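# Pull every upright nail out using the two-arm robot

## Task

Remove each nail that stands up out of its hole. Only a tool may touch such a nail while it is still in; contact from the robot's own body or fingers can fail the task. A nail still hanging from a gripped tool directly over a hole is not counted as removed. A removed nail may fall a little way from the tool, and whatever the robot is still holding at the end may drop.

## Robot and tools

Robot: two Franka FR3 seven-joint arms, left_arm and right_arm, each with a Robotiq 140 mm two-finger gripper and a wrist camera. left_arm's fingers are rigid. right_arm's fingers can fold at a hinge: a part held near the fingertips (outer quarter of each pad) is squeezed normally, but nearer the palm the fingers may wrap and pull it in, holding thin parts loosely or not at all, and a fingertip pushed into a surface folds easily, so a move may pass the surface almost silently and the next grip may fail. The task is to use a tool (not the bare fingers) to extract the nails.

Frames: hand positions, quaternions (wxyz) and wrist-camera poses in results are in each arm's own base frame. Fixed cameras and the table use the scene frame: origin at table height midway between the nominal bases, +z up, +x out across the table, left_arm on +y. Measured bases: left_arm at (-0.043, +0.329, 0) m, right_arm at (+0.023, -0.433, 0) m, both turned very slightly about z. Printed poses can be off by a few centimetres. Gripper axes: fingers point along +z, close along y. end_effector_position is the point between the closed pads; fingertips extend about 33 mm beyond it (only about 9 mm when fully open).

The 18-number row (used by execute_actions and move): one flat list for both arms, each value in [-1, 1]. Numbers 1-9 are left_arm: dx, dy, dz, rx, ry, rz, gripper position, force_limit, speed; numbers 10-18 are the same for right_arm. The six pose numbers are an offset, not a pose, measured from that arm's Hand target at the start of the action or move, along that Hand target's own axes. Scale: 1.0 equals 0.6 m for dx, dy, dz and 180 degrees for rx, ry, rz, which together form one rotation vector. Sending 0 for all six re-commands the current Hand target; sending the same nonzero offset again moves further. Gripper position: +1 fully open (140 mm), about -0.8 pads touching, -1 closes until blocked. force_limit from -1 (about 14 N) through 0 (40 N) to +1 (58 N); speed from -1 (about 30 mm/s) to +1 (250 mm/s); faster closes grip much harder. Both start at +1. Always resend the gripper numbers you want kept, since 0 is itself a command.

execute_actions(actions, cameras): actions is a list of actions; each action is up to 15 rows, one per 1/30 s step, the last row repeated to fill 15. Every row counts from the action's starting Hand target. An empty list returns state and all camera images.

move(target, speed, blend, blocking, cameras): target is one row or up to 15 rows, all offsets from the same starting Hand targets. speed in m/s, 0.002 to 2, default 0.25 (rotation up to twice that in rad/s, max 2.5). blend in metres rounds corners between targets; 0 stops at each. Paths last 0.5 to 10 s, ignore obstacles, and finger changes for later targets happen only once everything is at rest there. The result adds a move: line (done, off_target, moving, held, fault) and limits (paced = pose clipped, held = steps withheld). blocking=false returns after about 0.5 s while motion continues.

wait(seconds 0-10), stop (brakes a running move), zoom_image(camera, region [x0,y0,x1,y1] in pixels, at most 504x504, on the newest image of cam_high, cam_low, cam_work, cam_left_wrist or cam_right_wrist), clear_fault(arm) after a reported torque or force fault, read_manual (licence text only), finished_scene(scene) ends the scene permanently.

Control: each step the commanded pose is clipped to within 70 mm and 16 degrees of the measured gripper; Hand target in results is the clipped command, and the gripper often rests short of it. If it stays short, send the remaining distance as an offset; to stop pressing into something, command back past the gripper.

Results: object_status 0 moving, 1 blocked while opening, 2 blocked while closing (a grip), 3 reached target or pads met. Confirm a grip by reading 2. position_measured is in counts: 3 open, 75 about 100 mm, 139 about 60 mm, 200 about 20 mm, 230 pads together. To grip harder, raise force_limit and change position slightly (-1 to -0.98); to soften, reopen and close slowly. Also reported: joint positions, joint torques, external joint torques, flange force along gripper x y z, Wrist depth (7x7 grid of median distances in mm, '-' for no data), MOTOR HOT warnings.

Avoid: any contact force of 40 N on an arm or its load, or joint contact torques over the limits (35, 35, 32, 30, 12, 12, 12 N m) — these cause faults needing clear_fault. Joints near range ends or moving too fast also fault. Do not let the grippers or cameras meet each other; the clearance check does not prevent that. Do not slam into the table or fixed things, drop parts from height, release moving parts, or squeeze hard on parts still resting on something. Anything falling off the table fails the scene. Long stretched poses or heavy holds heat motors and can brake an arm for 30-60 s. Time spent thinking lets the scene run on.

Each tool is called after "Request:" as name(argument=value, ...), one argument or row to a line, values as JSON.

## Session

Request:
execute_actions(
  actions=[],
)

Scene clock: 0.00 s.
left_arm: end_effector_position=(+0.4448, -0.0889, +0.2981) position_measured=3 object_status=3 end_effector_quat_wxyz=(-0.159, +0.905, -0.366, -0.147) | right_arm: end_effector_position=(+0.4205, -0.0277, +0.2867) position_measured=3 object_status=3 end_effector_quat_wxyz=(-0.095, +0.306, +0.943, -0.089)
Joint positions: left_arm=[-0.354 -0.062 -0.056 -1.945 0.305 1.569 -1.26] | right_arm=[-0.142 -0.199 0.144 -2.092 -0.084 1.658 2.211]
Joint velocities: within noise
Joint torques (N m): no reading
External joint torques (N m): no reading
Flange force (N): no reading
Wrist depth (mm): cam_left_wrist=[425 417 397 377 359 342 326 / 501 467 446 421 407 378 356 / - - 505 476 453 412 398 / 1613 131 574 568 520 133 444 / - 97 - 694 598 124 97 / - - 2094 770 755 474 97 / - - 1717 - 936 420 -] | cam_right_wrist=[- - 435 409 386 367 - / 494 - 426 423 - 386 - / 526 - 466 - - - - / 535 119 479 - 423 393 379 / - 119 463 465 - 129 95 / - 105 517 484 - - 89 / - - - - 461 444 -]
Hand target: left_arm +0.4448, -0.0889, +0.2981; -0.159, +0.905, -0.366, -0.147 | right_arm +0.4205, -0.0277, +0.2867; -0.095, +0.306, +0.943, -0.089
Tool commands: left_gripper/position=+1.0 left_gripper/force_limit=+1.0 left_gripper/speed=+1.0 right_gripper/position=+1.0 right_gripper/force_limit=+1.0 right_gripper/speed=+1.0

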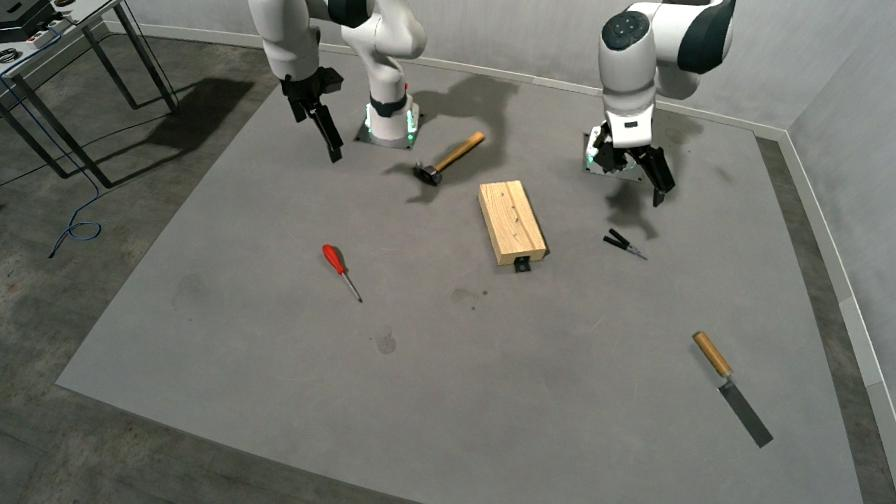

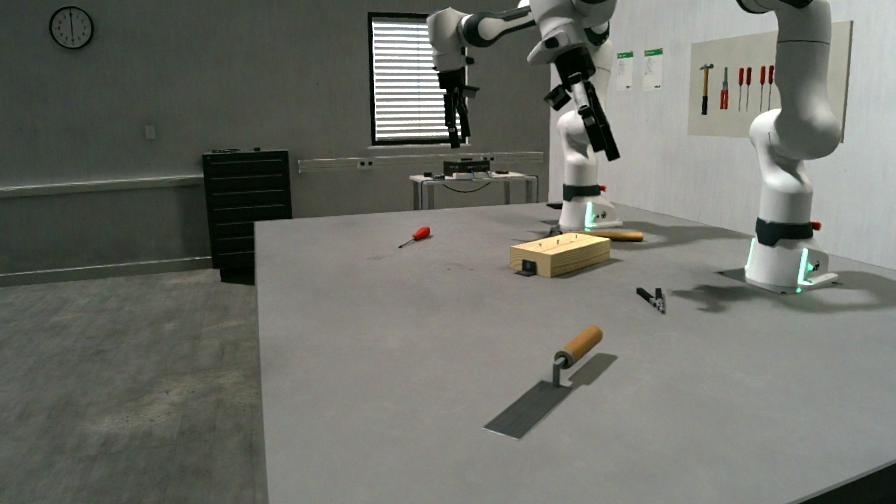

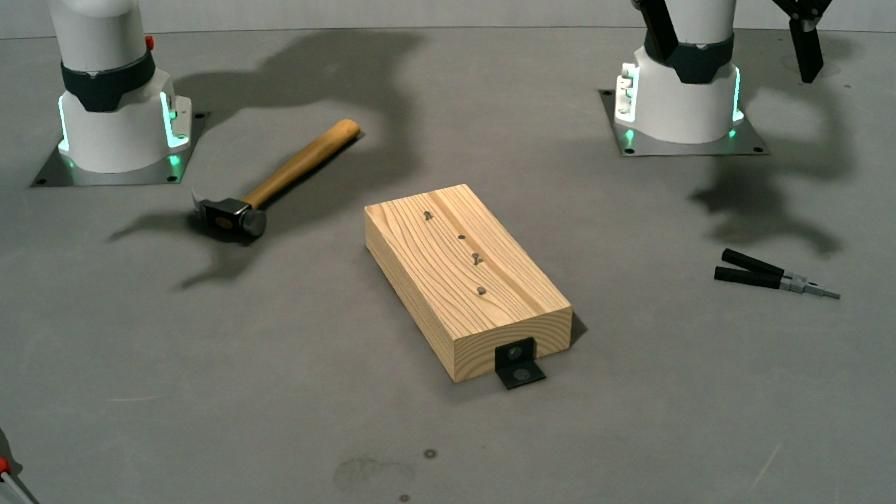

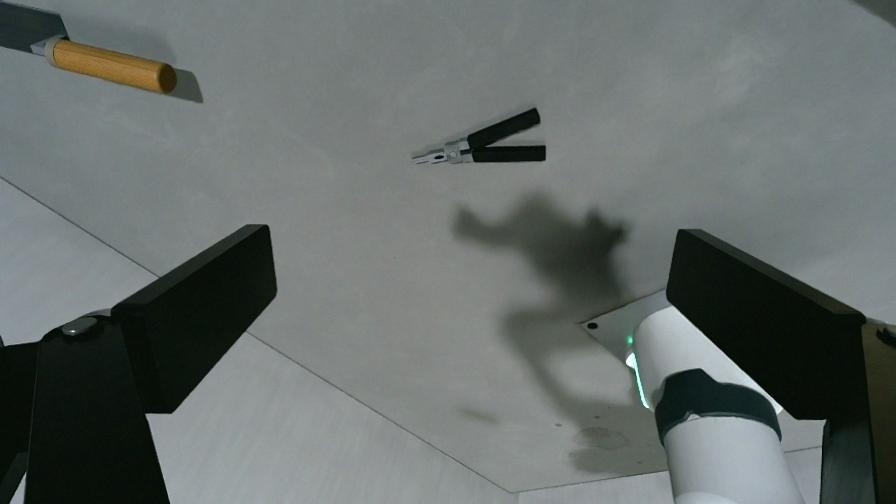

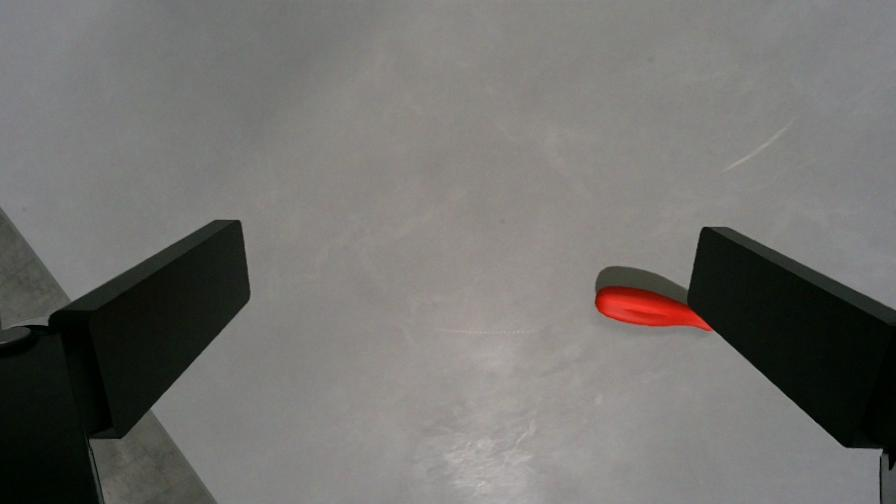

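Request:
zoom_image(
  camera="cam_work",
  region=[400, 190, 520, 310],
)

Request:
zoom_image(
  camera="cam_work",
  region=[170, 100, 380, 260],
)

Request:
zoom_image(
  camera="cam_low",
  region=[500, 210, 660, 290],
)

Request:
zoom_image(
  camera="cam_work",
  region=[700, 230, 860, 320],
)

Scaled by 4.200.

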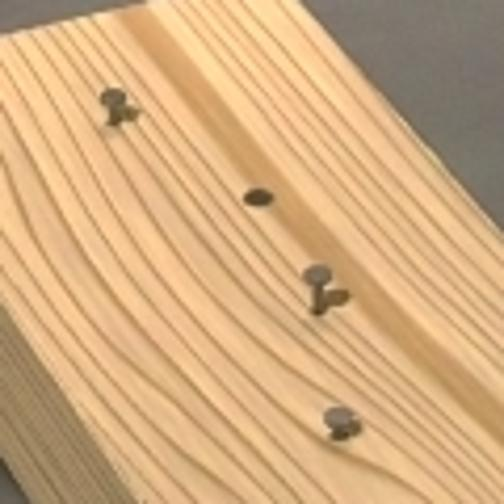

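Scaled by 2.400.

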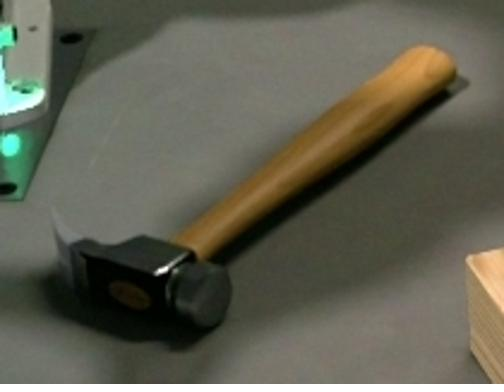

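Scaled by 3.150.

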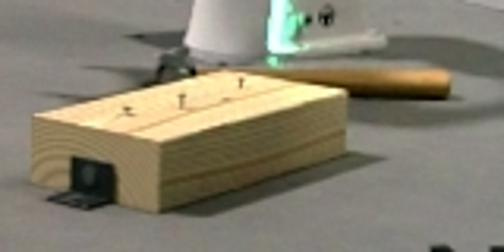

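Scaled by 3.150.

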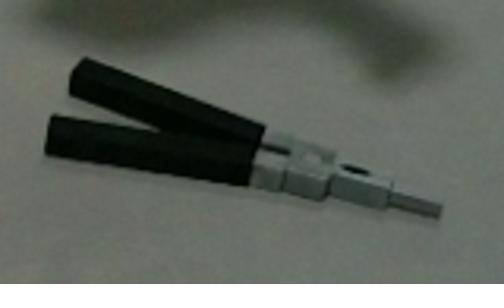

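Request:
move(
  target=[-0.137,0.02,-0.2255,-0.1046,0.0967,-0.2408,1,1,1,0.065,-0.575,-0.029,0,0,0,1,1,1],
  speed=0.35,
  cameras=["all"],
)

Scene clock: 27.80 s.
left_arm: end_effector_position=(+0.4006, -0.0989, +0.4494) position_measured=3 object_status=3 end_effector_quat_wxyz=(-0.003, +1.000, -0.003, +0.000) | right_arm: end_effector_position=(+0.2011, -0.2766, +0.3853) position_measured=3 object_status=3 end_effector_quat_wxyz=(-0.095, +0.308, +0.942, -0.088)
Joint positions: left_arm=[-0.174 -0.414 -0.053 -1.905 -0.017 1.49 -1.79] | right_arm=[-0.25 -0.637 -0.327 -2.204 -0.404 1.441 1.68]
Joint velocities: left_arm=[-0.001 0 -0.001 0 0 0 -0.004] | right_arm=[within noise]
Joint torques (N m): left_arm=[0.27 -17.3 -0.08 24.83 0.5 2.65 -0.24] | right_arm=[0.8 -7.14 5.65 23.15 -0.14 1.73 -0.39]
External joint torques (N m): left_arm=[0.26 -0.5 -0.37 1.19 -0.41 0 -0.24] | right_arm=[0.8 0.72 0.1 0.06 -0.36 -0.26 -0.37]
Flange force (N): left_arm=[1.3 1.4 -3.7] | right_arm=[-2.2 -0.6 -1.6]
Wrist depth (mm): cam_left_wrist=[529 522 529 528 509 520 520 / 564 559 555 559 539 504 549 / 578 594 607 710 574 541 578 / 636 122 620 620 617 136 579 / - 97 643 670 - 124 95 / - - 692 670 - - 97 / - - 513 534 - - -] | cam_right_wrist=[1491 1300 - - - - - / 1599 1508 546 - - 472 448 / 1670 1534 563 539 - 477 465 / 1736 119 1517 559 - 137 465 / - 120 1517 572 - 128 98 / - 1692 1629 625 - - 89 / 1926 1808 1639 1629 - - -]
Hand target: left_arm +0.3998, -0.1001, +0.4500; +0.000, +1.000, +0.000, +0.000 | right_arm +0.2003, -0.2775, +0.3864; -0.095, +0.306, +0.943, -0.089
Off the commanded pose: left_arm 0.002 m, 0 deg | right_arm 0.002 m, 0 deg.
move: done

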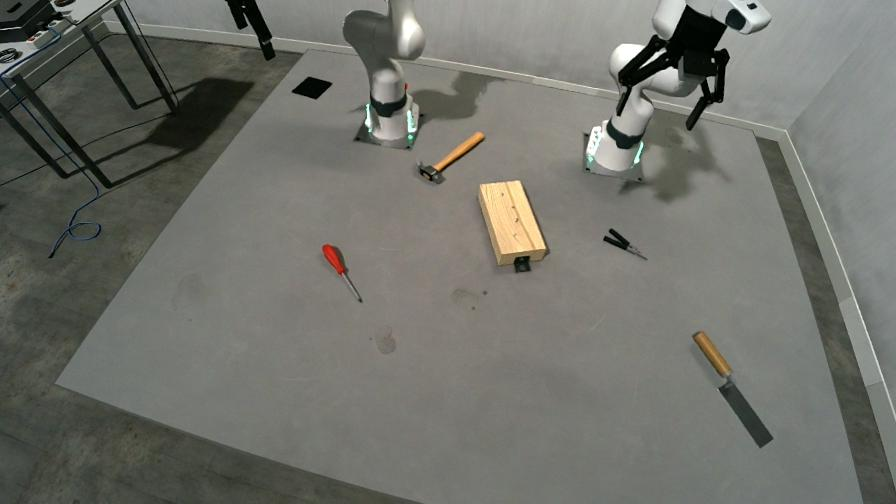

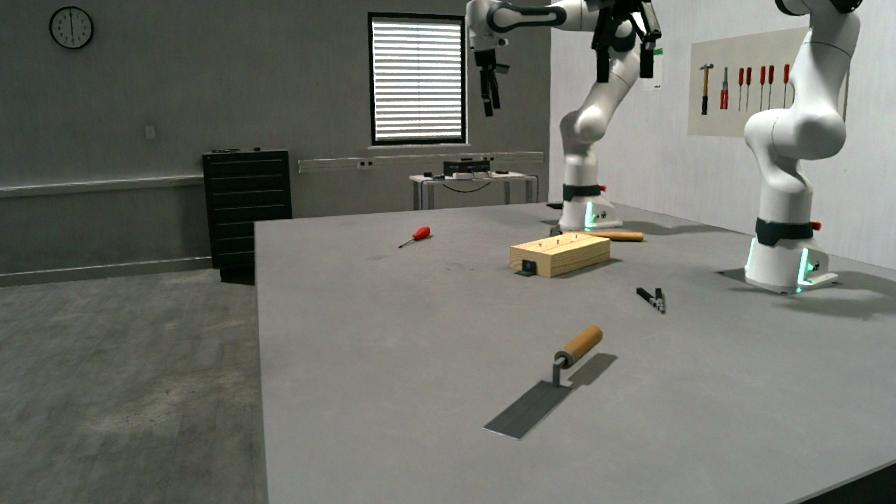

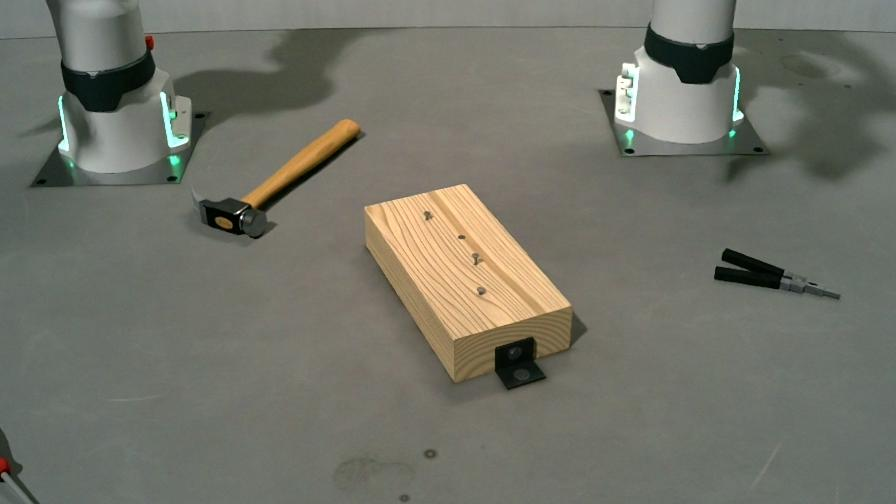

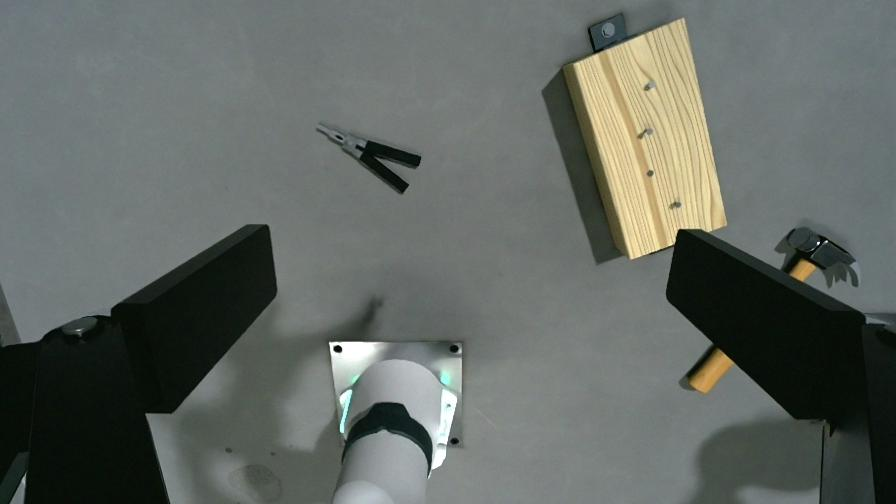

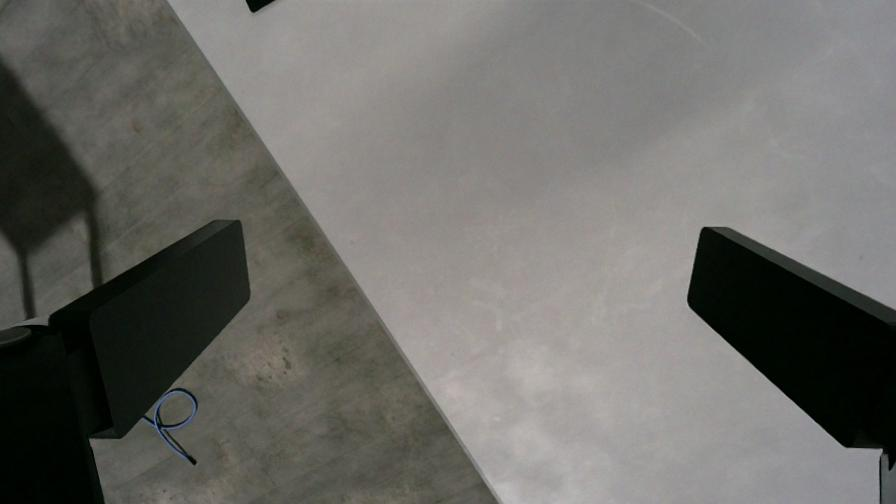

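Request:
move(
  target=[
    [-0.1667,0.5,0.1667,0,0,0.583,0.2,1,1,0,0,0,0,0,0,1,1,1],
    [-0.517,0.655,0.4167,0,0,-0.828,0.2,1,1,0,0,0,0,0,0,1,1,1],
  ],
  speed=[0.4,0.4],
  blend=0.04,
  cameras=["cam_work","cam_left_wrist","cam_high"],
)

Scene clock: 67.07 s.
left_arm: end_effector_position=(+0.0910, -0.4927, +0.2007) position_measured=104 object_status=3 end_effector_quat_wxyz=(+0.002, +0.265, +0.964, +0.001) | right_arm: end_effector_position=(+0.2011, -0.2766, +0.3853) position_measured=3 object_status=3 end_effector_quat_wxyz=(-0.095, +0.307, +0.943, -0.088)
Joint positions: left_arm=[-1.336 -0.117 -0.054 -2.257 -0.002 2.14 0.72] | right_arm=[-0.25 -0.637 -0.327 -2.204 -0.404 1.441 1.677]
Joint velocities: left_arm=[-0.002 -0.001 0 -0.001 0 0.001 0.007] | right_arm=[within noise]
Joint torques (N m): left_arm=[-0.56 -27.44 0.74 24.91 0.22 2.8 0.11] | right_arm=[0.32 -6.89 6.07 23.11 0.05 1.79 -0.34]
External joint torques (N m): left_arm=[-0.63 0.15 0.58 1.07 -0.42 0.29 0.11] | right_arm=[0.28 0.94 0.45 0.05 -0.18 -0.19 -0.32]
Flange force (N): left_arm=[-2.6 -2.7 -0.7] | right_arm=[-2.5 -0.1 -1.8]
Wrist depth (mm): cam_left_wrist=[293 296 299 299 299 301 301 / 313 312 310 308 317 318 316 / 315 330 319 317 332 334 335 / 281 341 148 344 344 349 350 / 262 88 112 369 365 92 306 / - 71 71 370 398 68 71 / - - 421 427 427 - 69] | cam_right_wrist=[1619 552 532 491 475 - - / 1590 1474 556 - 493 - 462 / 1649 1526 566 - 489 - 442 / 1714 119 1526 - - 136 479 / - 120 1562 581 - 146 95 / - 1670 1660 590 565 - 89 / 1899 1771 1795 1609 579 - -]
Hand target: left_arm +0.0898, -0.4929, +0.1995; +0.000, +0.267, +0.964, +0.000 | right_arm +0.2003, -0.2775, +0.3864; -0.095, +0.306, +0.943, -0.089
Off the commanded pose: left_arm 0.002 m, 0 deg | right_arm 0.002 m, 0 deg.
move: done
Images, in order (width x height): cam_high 896x504, cam_work 896x504, cam_left_wrist 896x504.

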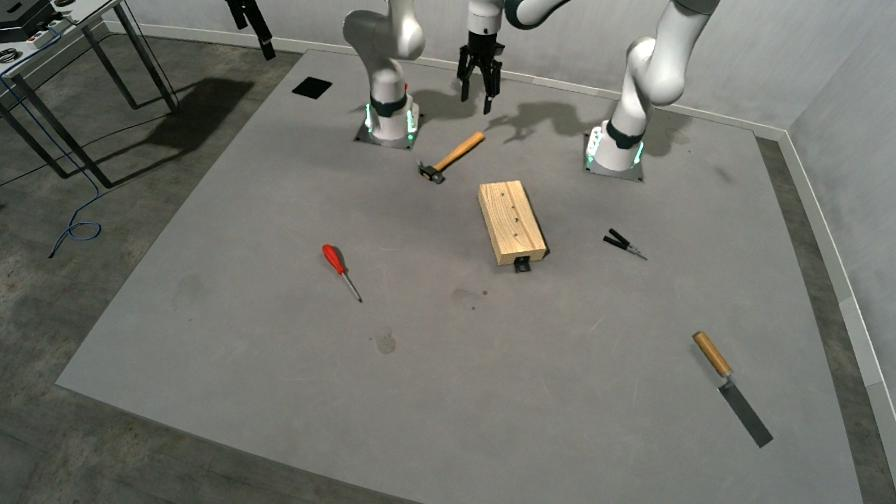

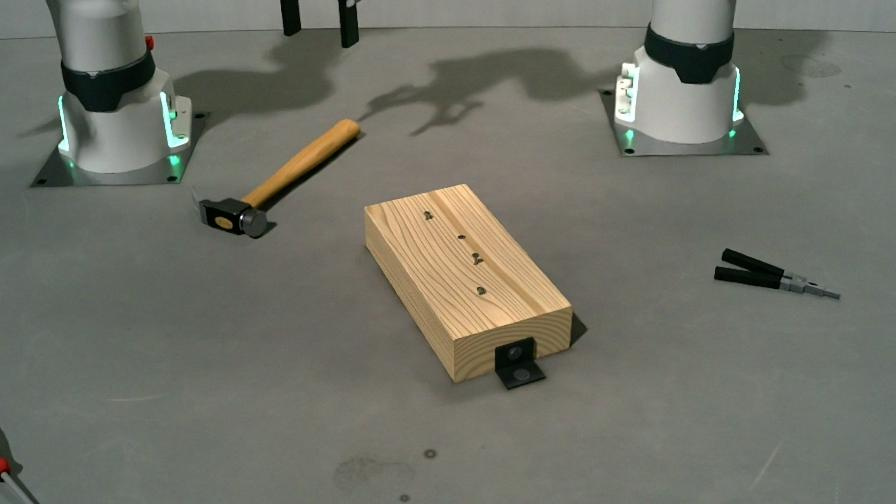

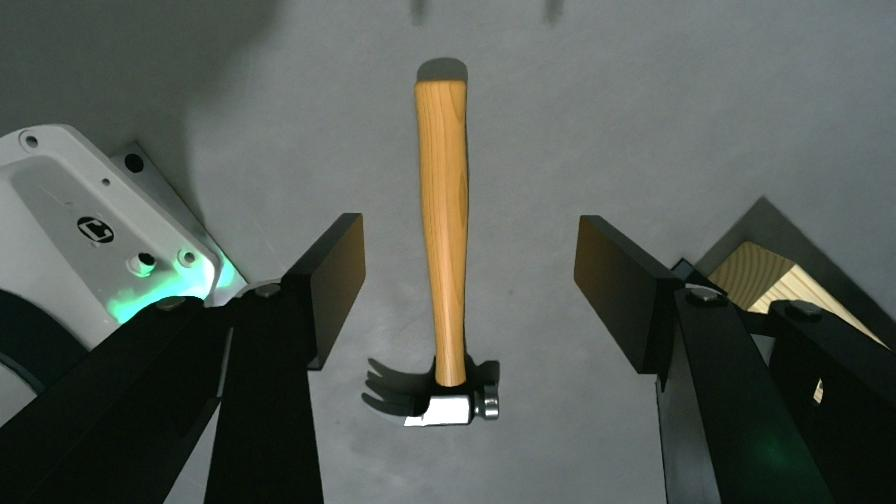

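Request:
move(
  target=[
    [0.035,-0.022,0.258,0,0,0,-0.1,1,1,0,0,0,0,0,0,1,1,1],
    [0.035,-0.022,0.258,0,0,0,-1,1,-1,0,0,0,0,0,0,1,1,1],
  ],
  speed=0.15,
  cameras=["cam_work","cam_left_wrist"],
)

Scene clock: 78.77 s.
left_arm: end_effector_position=(+0.0650, -0.4933, +0.0457) position_measured=184 object_status=0 end_effector_quat_wxyz=(-0.001, +0.263, +0.965, +0.000) | right_arm: end_effector_position=(+0.2011, -0.2766, +0.3853) position_measured=3 object_status=3 end_effector_quat_wxyz=(-0.095, +0.307, +0.943, -0.088)
Joint positions: left_arm=[-1.364 0.137 -0.074 -2.405 0.015 2.542 0.654] | right_arm=[-0.25 -0.637 -0.327 -2.204 -0.404 1.441 1.677]
Joint torques (N m): left_arm=[-0.46 -31 0.07 21.13 0.87 2.83 0.05] | right_arm=[0.36 -6.91 6.1 23.12 0.04 1.78 -0.31]
External joint torques (N m): left_arm=[-0.55 1.16 0.17 1.55 0.44 0.31 0.05] | right_arm=[0.4 1.03 0.59 0 -0.18 -0.2 -0.29]
Flange force (N): left_arm=[-4.5 -6.5 3.2] | right_arm=[-2.5 0.2 -1.9]
Wrist depth (mm): cam_left_wrist=[158 158 158 159 159 159 159 / 166 166 167 165 167 167 167 / 175 175 175 154 176 176 176 / 185 185 185 161 151 186 187 / 196 191 85 170 98 91 198 / - 63 - 179 68 74 71 / - - - 194 - - 63] | cam_right_wrist=[1629 1396 535 517 523 - - / 1517 1508 542 512 - 452 - / 1619 1543 570 535 - 482 - / 1725 119 1534 550 - 136 - / - 119 1571 579 544 128 99 / - 1692 1609 1474 539 - 89 / 1859 1795 1670 1590 - 542 -]
Hand target: left_arm +0.0651, -0.4933, +0.0447; +0.000, +0.267, +0.964, +0.000 | right_arm +0.2003, -0.2775, +0.3864; -0.095, +0.306, +0.943, -0.089
Off the commanded pose: left_arm 0.001 m, 0 deg | right_arm 0.002 m, 0 deg.
move: done
Images, in order (width x height): cam_work 896x504, cam_left_wrist 896x504.

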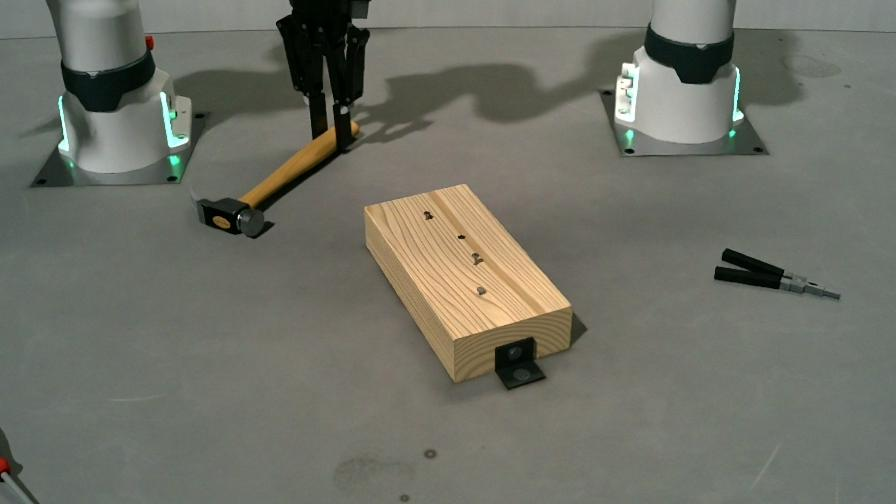

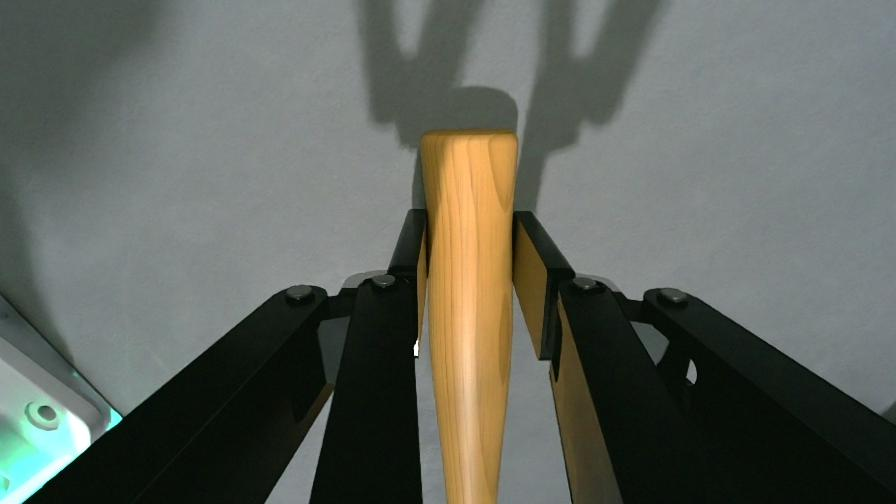

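Request:
move(
  target=[
    [-0.01,0,-0.085,0,0,0,-1,1,-1,0,0,0,0,0,0,1,1,1],
    [-0.042,0,-0.158,0,0,0,-1,1,-1,0,0,0,0,0,0,1,1,1],
    [-0.158,0,-0.275,0,0,0,-1,1,-1,0,0,0,0,0,0,1,1,1],
    [-0.26,0,-0.31,0,0,0,-1,1,-1,0,0,0,0,0,0,1,1,1],
    [-0.29,0,-0.37,0,0,0,-1,1,-1,0,0,0,0,0,0,1,1,1],
  ],
  speed=0.1,
  blend=0.015,
  cameras=["cam_work","cam_left_wrist"],
)

Scene clock: 86.80 s.
left_arm: end_effector_position=(+0.2132, -0.5793, +0.2610) position_measured=184 object_status=2 end_effector_quat_wxyz=(-0.003, +0.265, +0.964, +0.007) | right_arm: end_effector_position=(+0.2011, -0.2766, +0.3853) position_measured=3 object_status=3 end_effector_quat_wxyz=(-0.095, +0.307, +0.943, -0.088)
Joint positions: left_arm=[-1.233 0.2 0.014 -1.698 0.001 1.884 0.889] | right_arm=[-0.25 -0.637 -0.327 -2.204 -0.404 1.441 1.677]
Joint velocities: left_arm=[-0.001 0.001 0 0 -0.001 -0.004 0.005] | right_arm=[within noise]
Joint torques (N m): left_arm=[0.19 -42.87 0.4 30.18 0.79 3.21 0.27] | right_arm=[0.41 -6.91 6.06 23.04 0.04 1.79 -0.34]
External joint torques (N m): left_arm=[0.13 -3.68 0.08 5.53 0.06 0.77 0.27] | right_arm=[0.41 0.99 0.5 -0.06 -0.18 -0.19 -0.33]
Flange force (N): left_arm=[-9.3 -6.7 -11.0] | right_arm=[-2.4 0.1 -1.6]
Wrist depth (mm): cam_left_wrist=[266 340 353 361 353 356 356 / 237 326 372 372 374 359 329 / 246 337 391 129 393 344 345 / 417 414 411 145 151 417 363 / 434 423 85 188 98 91 440 / - 63 - 339 68 78 465 / - - - 500 - - 63] | cam_right_wrist=[1526 1442 - - 478 461 437 / 1552 1499 546 511 492 - - / 1629 1552 560 528 485 481 - / 1703 119 1526 557 - 146 473 / - 119 1580 570 - 128 98 / - 1725 1609 605 545 543 89 / 1885 1759 1736 1590 - - -]
Hand target: left_arm +0.2141, -0.5830, +0.2667; +0.000, +0.267, +0.964, +0.000 | right_arm +0.2003, -0.2775, +0.3864; -0.095, +0.306, +0.943, -0.089
Off the commanded pose: left_arm 0.007 m, 1 deg | right_arm 0.002 m, 0 deg.
move: off_target (left_arm)
Images, in order (width x height): cam_work 896x504, cam_left_wrist 896x504.

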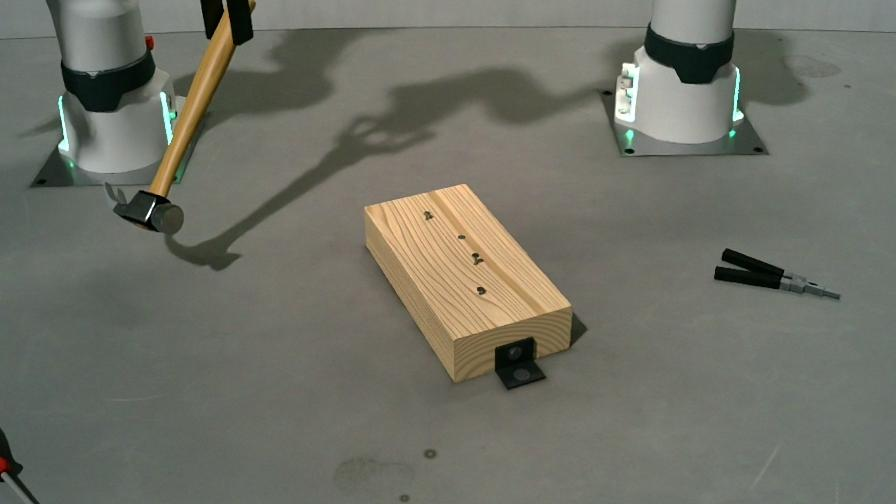

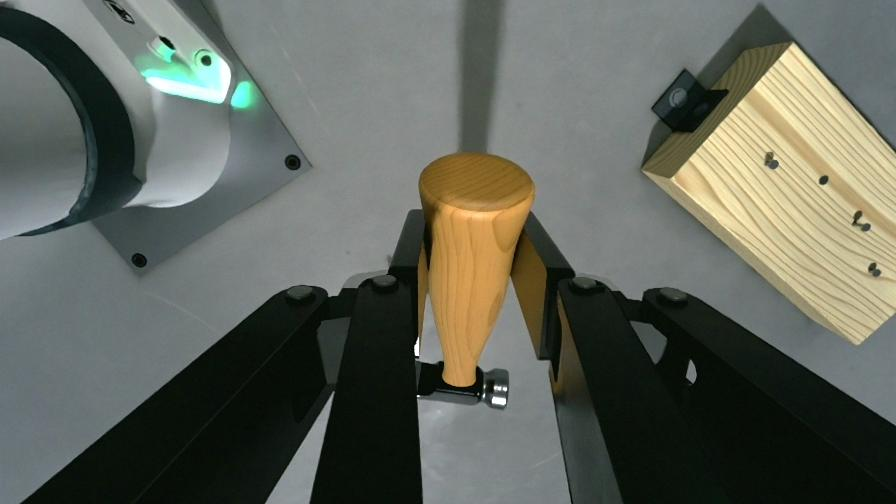

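Request:
move(
  target=[
    [0.069,0.114,-0.17,0,0,0,-1,1,-1,0,0,0,0,0,0,1,1,1],
    [0.097,0.319,-0.17,0.31,0.128,-0.696,-1,1,-1,0,0,0,0,0,0,1,1,1],
  ],
  speed=[0.15,0.35],
  blend=0.02,
  cameras=["all"],
)

Scene clock: 113.50 s.
left_arm: end_effector_position=(+0.2610, -0.3874, +0.3607) position_measured=184 object_status=2 end_effector_quat_wxyz=(+0.247, +0.720, -0.567, +0.314) | right_arm: end_effector_position=(+0.2011, -0.2766, +0.3853) position_measured=3 object_status=3 end_effector_quat_wxyz=(-0.095, +0.307, +0.943, -0.088)
Joint positions: left_arm=[-0.539 -0.919 -0.243 -2.784 -0.978 2.396 -0.42] | right_arm=[-0.25 -0.637 -0.327 -2.204 -0.404 1.441 1.677]
Joint velocities: left_arm=[0 0.001 -0.001 0 0.001 -0.001 -0.004] | right_arm=[within noise]
Joint torques (N m): left_arm=[0.28 -5.31 3.87 30.96 -0.3 3.13 -0.19] | right_arm=[0.36 -6.96 6.1 23.09 0.05 1.79 -0.34]
External joint torques (N m): left_arm=[0.29 -2.82 0.24 5.78 -0.95 0.57 -0.21] | right_arm=[0.37 0.9 0.55 0.04 -0.17 -0.18 -0.32]
Flange force (N): left_arm=[10.1 -0.3 -4.6] | right_arm=[-2.3 0.1 -1.8]
Wrist depth (mm): cam_left_wrist=[793 817 - 670 753 432 386 / 676 669 - 654 - 481 642 / 612 622 - 129 597 546 647 / 535 540 521 145 545 544 552 / 513 - 85 191 98 91 509 / - 63 - 338 68 78 474 / - - - 432 - - 63] | cam_right_wrist=[1543 - 525 - - 442 436 / 1580 1499 - - - 469 - / 1619 1517 - - - 483 - / 1736 118 1552 - 518 137 471 / - 120 1580 - - 128 95 / - 1703 1649 590 558 - 89 / - 1736 1670 1590 - 542 -]
Hand target: left_arm +0.2626, -0.3890, +0.3689; +0.250, +0.720, -0.562, +0.321 | right_arm +0.2003, -0.2775, +0.3864; -0.095, +0.306, +0.943, -0.089
Off the commanded pose: left_arm 0.008 m, 1 deg | right_arm 0.002 m, 0 deg.
move: off_target (left_arm)

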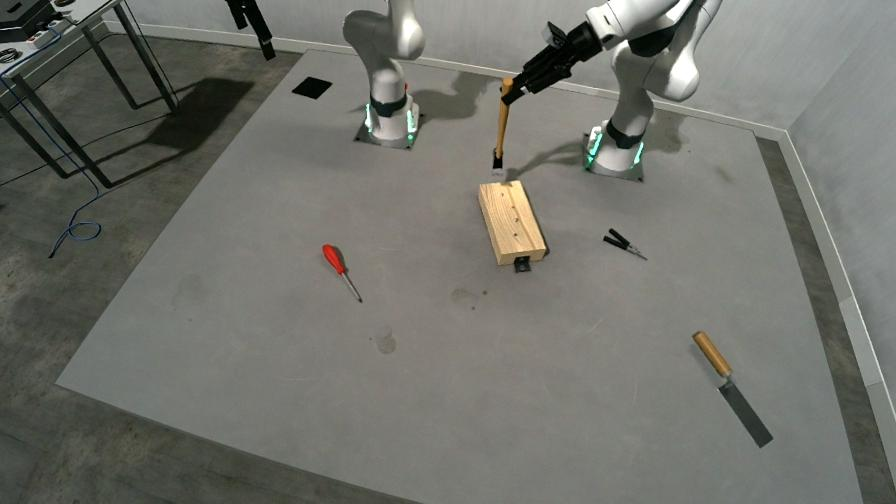

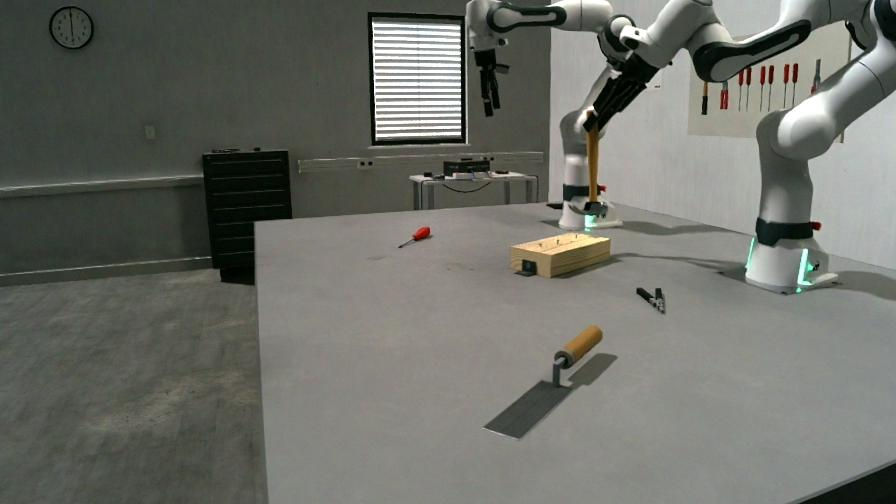

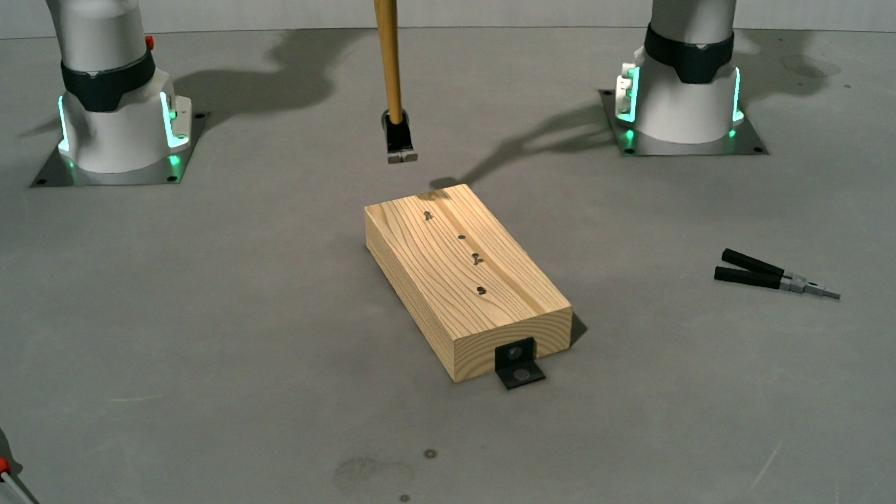

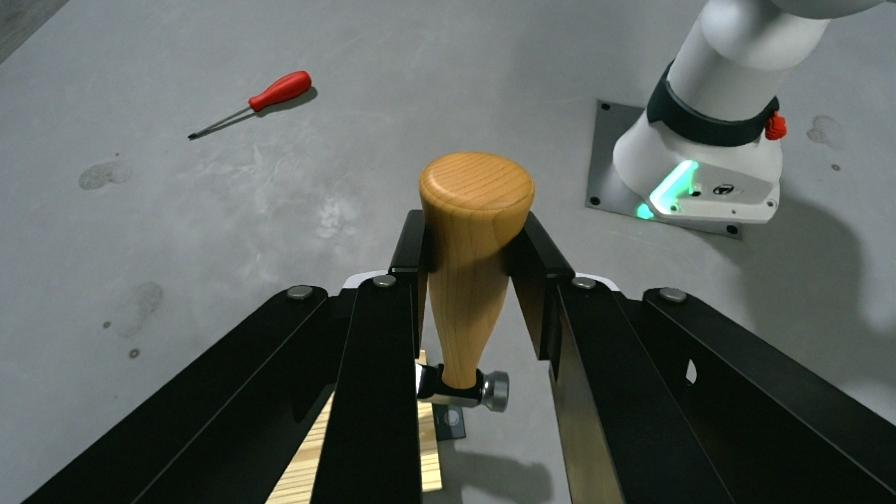

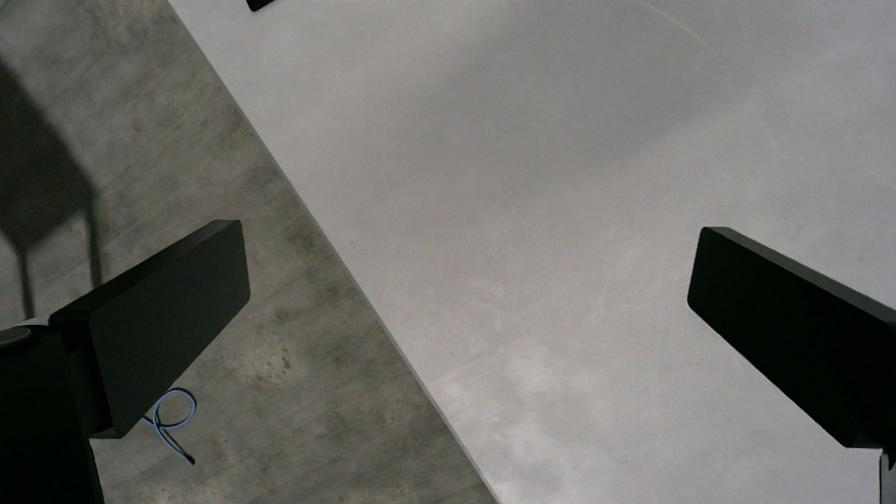

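Request:
move(
  target=[-0.048,0.146,0.252,0.0558,0,0.0619,-1,1,-1,0,0,0,0,0,0,1,1,1],
  speed=0.15,
  cameras=["cam_work","cam_high","cam_left_wrist"],
)

Request:
zoom_image(
  camera="cam_work",
  region=[220, 60, 420, 200],
)

Scene clock: 138.90 s.
left_arm: end_effector_position=(+0.1973, -0.5042, +0.2488) position_measured=184 object_status=2 end_effector_quat_wxyz=(+0.155, +0.687, -0.597, +0.384) | right_arm: end_effector_position=(+0.2011, -0.2766, +0.3853) position_measured=3 object_status=3 end_effector_quat_wxyz=(-0.095, +0.307, +0.943, -0.088)
Joint positions: left_arm=[-0.516 -0.527 -0.956 -2.674 -1.765 3.075 0.016] | right_arm=[-0.25 -0.637 -0.327 -2.204 -0.404 1.441 1.677]
Joint velocities: left_arm=[0.002 0.001 -0.001 0.001 -0.001 0 0.006] | right_arm=[within noise]
Joint torques (N m): left_arm=[1.61 -4.49 8.42 17.25 1.8 2.8 0.53] | right_arm=[0.34 -6.93 6.05 23.13 0.05 1.78 -0.36]
External joint torques (N m): left_arm=[1.59 1 -0.36 -1.51 -0.15 0.49 0.54] | right_arm=[0.31 0.89 0.46 0.06 -0.18 -0.21 -0.34]
Flange force (N): left_arm=[0.0 0.0 0.0] | right_arm=[-2.3 -0.1 -1.8]
Wrist depth (mm): cam_left_wrist=[2983 - - - 538 301 270 / 2273 - 574 - 480 351 309 / 680 592 532 134 436 384 356 / 598 538 489 152 396 382 347 / 518 496 85 187 98 89 323 / - 63 - 244 68 78 305 / - - - 339 - - 63] | cam_right_wrist=[1562 557 524 - 478 - 438 / 1629 1552 537 514 482 486 450 / 1670 1526 - 548 - - 467 / 1725 119 1552 576 521 136 466 / - 119 1562 - - 128 95 / - 1748 1629 600 - 514 89 / 1833 1846 1660 1649 - - -]
Hand target: left_arm +0.2004, -0.5005, +0.2461; +0.153, +0.681, -0.599, +0.391 | right_arm +0.2003, -0.2775, +0.3864; -0.095, +0.306, +0.943, -0.089
Off the commanded pose: left_arm 0.006 m, 1 deg | right_arm 0.002 m, 0 deg.
move: off_target (left_arm)
Images, in order (width x height): cam_high 896x504, cam_work 896x504, cam_left_wrist 896x504.

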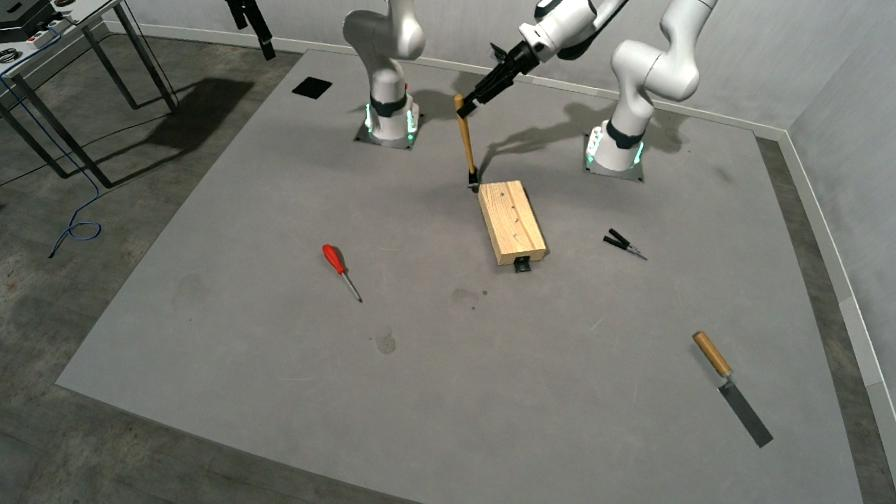

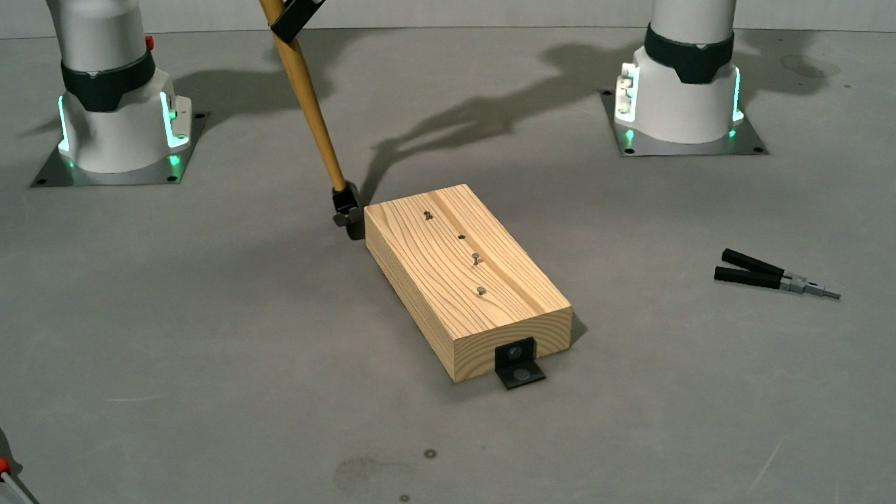

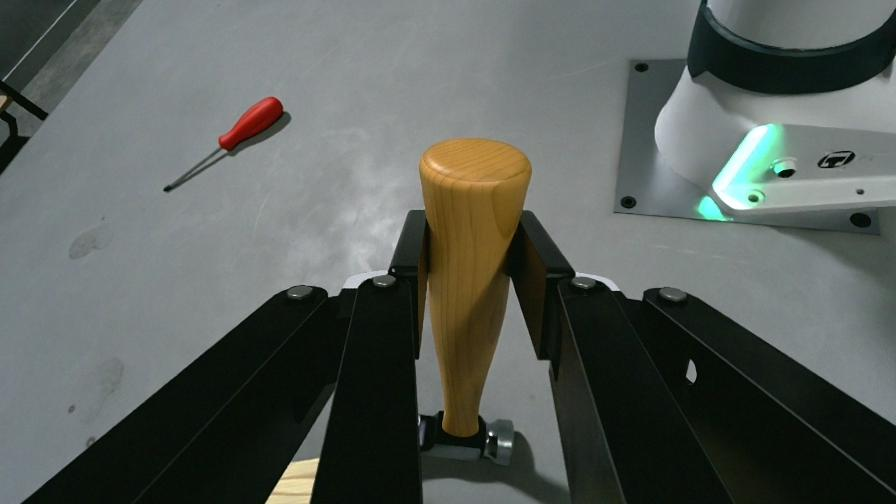

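Scaled by 2.520.

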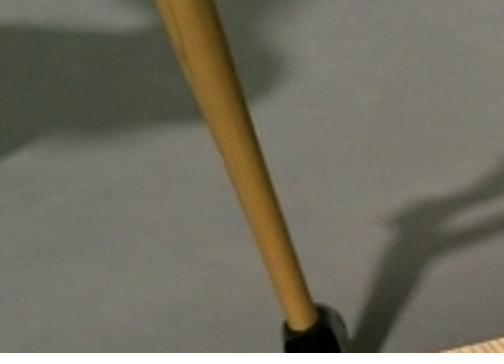

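Request:
move(
  target=[
    [0.143,0.012,-0.053,0,0,0,-1,1,-1,0,0,0,0,0,0,1,1,1],
    [0.13,-0.383,0.22,-0.0784,-0.265,-0.035,-1,1,-1,0,0,0,0,0,0,1,1,1],
  ],
  speed=0.2,
  blend=0.03,
  cameras=["cam_work","cam_high","cam_left_wrist"],
)

Scene clock: 159.50 s.
left_arm: end_effector_position=(+0.4602, -0.5904, +0.2739) position_measured=184 object_status=2 end_effector_quat_wxyz=(-0.002, +0.787, -0.617, +0.000) | right_arm: end_effector_position=(+0.2011, -0.2766, +0.3853) position_measured=3 object_status=3 end_effector_quat_wxyz=(-0.095, +0.307, +0.943, -0.088)
Joint positions: left_arm=[1.884 -0.884 -2.324 -0.764 -0.599 1.479 -0.967] | right_arm=[-0.25 -0.637 -0.327 -2.204 -0.404 1.441 1.677]
Joint velocities: left_arm=[0 -0.001 0 0 0 -0.001 -0.006] | right_arm=[within noise]
Joint torques (N m): left_arm=[0.28 54.6 12.83 22.97 1.02 2.23 -0.17] | right_arm=[0.4 -6.96 6.1 23.06 0.06 1.79 -0.32]
External joint torques (N m): left_arm=[0.44 2.87 0.89 3.6 0.21 -0.42 -0.17] | right_arm=[0.37 0.81 0.53 0.03 -0.17 -0.19 -0.31]
Flange force (N): left_arm=[0.0 0.0 0.0] | right_arm=[-2.0 0.1 -1.7]
Wrist depth (mm): cam_left_wrist=[377 378 375 373 371 371 363 / 400 397 394 393 391 389 389 / 422 431 420 129 415 412 409 / 447 446 437 146 137 - 431 / 486 466 85 188 98 91 452 / - 63 - 340 68 78 - / - - - 464 - - 63] | cam_right_wrist=[1517 557 - 499 470 - 441 / 1599 1499 - - - 502 446 / 1609 1571 560 - - - 457 / 1692 119 1466 - 520 146 475 / - 120 1543 - 530 128 99 / - 1670 1599 1748 - 525 89 / 1808 1808 1692 1639 - 546 -]
Hand target: left_arm +0.4599, -0.5904, +0.2765; -0.001, +0.788, -0.615, +0.000 | right_arm +0.2003, -0.2775, +0.3864; -0.095, +0.306, +0.943, -0.089
Off the commanded pose: left_arm 0.003 m, 0 deg | right_arm 0.002 m, 0 deg.
move: done; limits=paced
Images, in order (width x height): cam_high 896x504, cam_work 896x504, cam_left_wrist 896x504.

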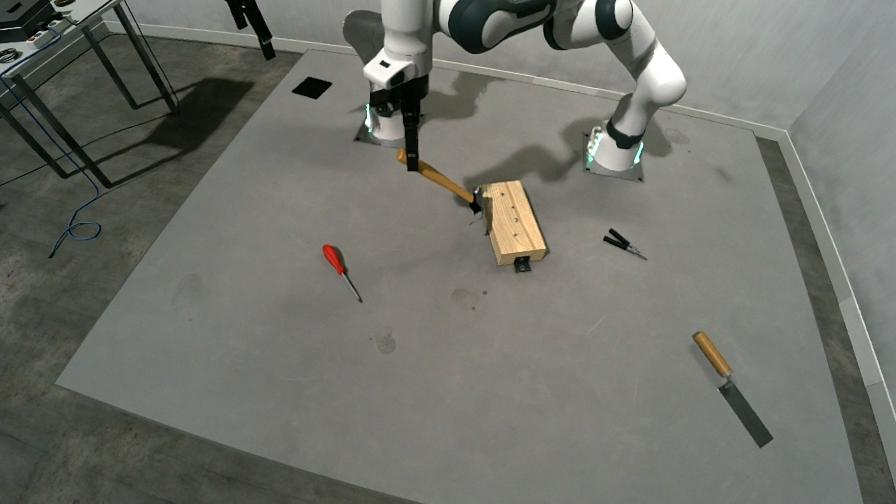

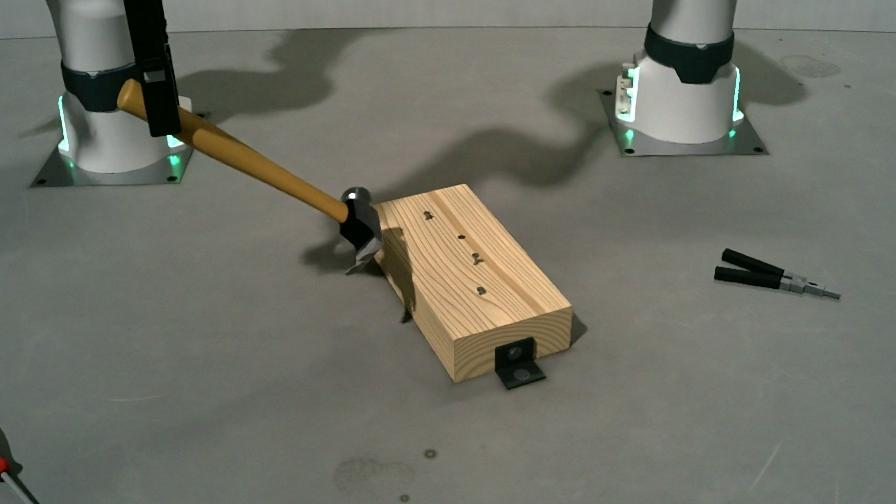

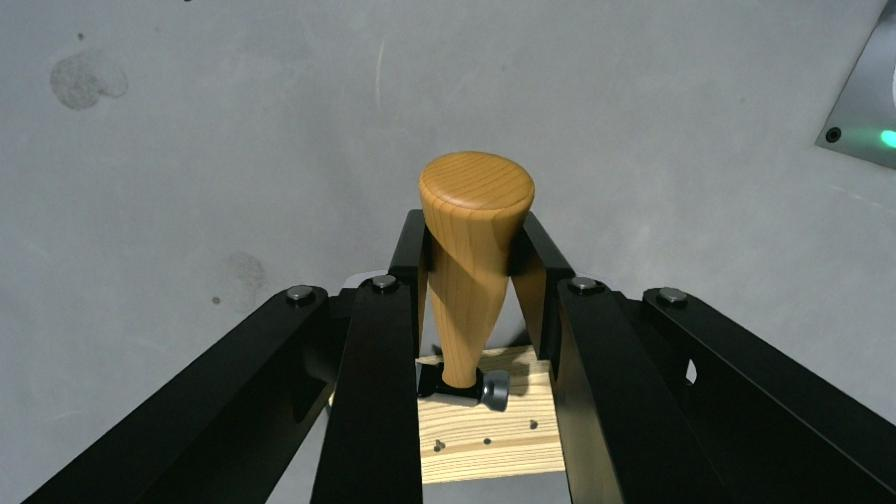

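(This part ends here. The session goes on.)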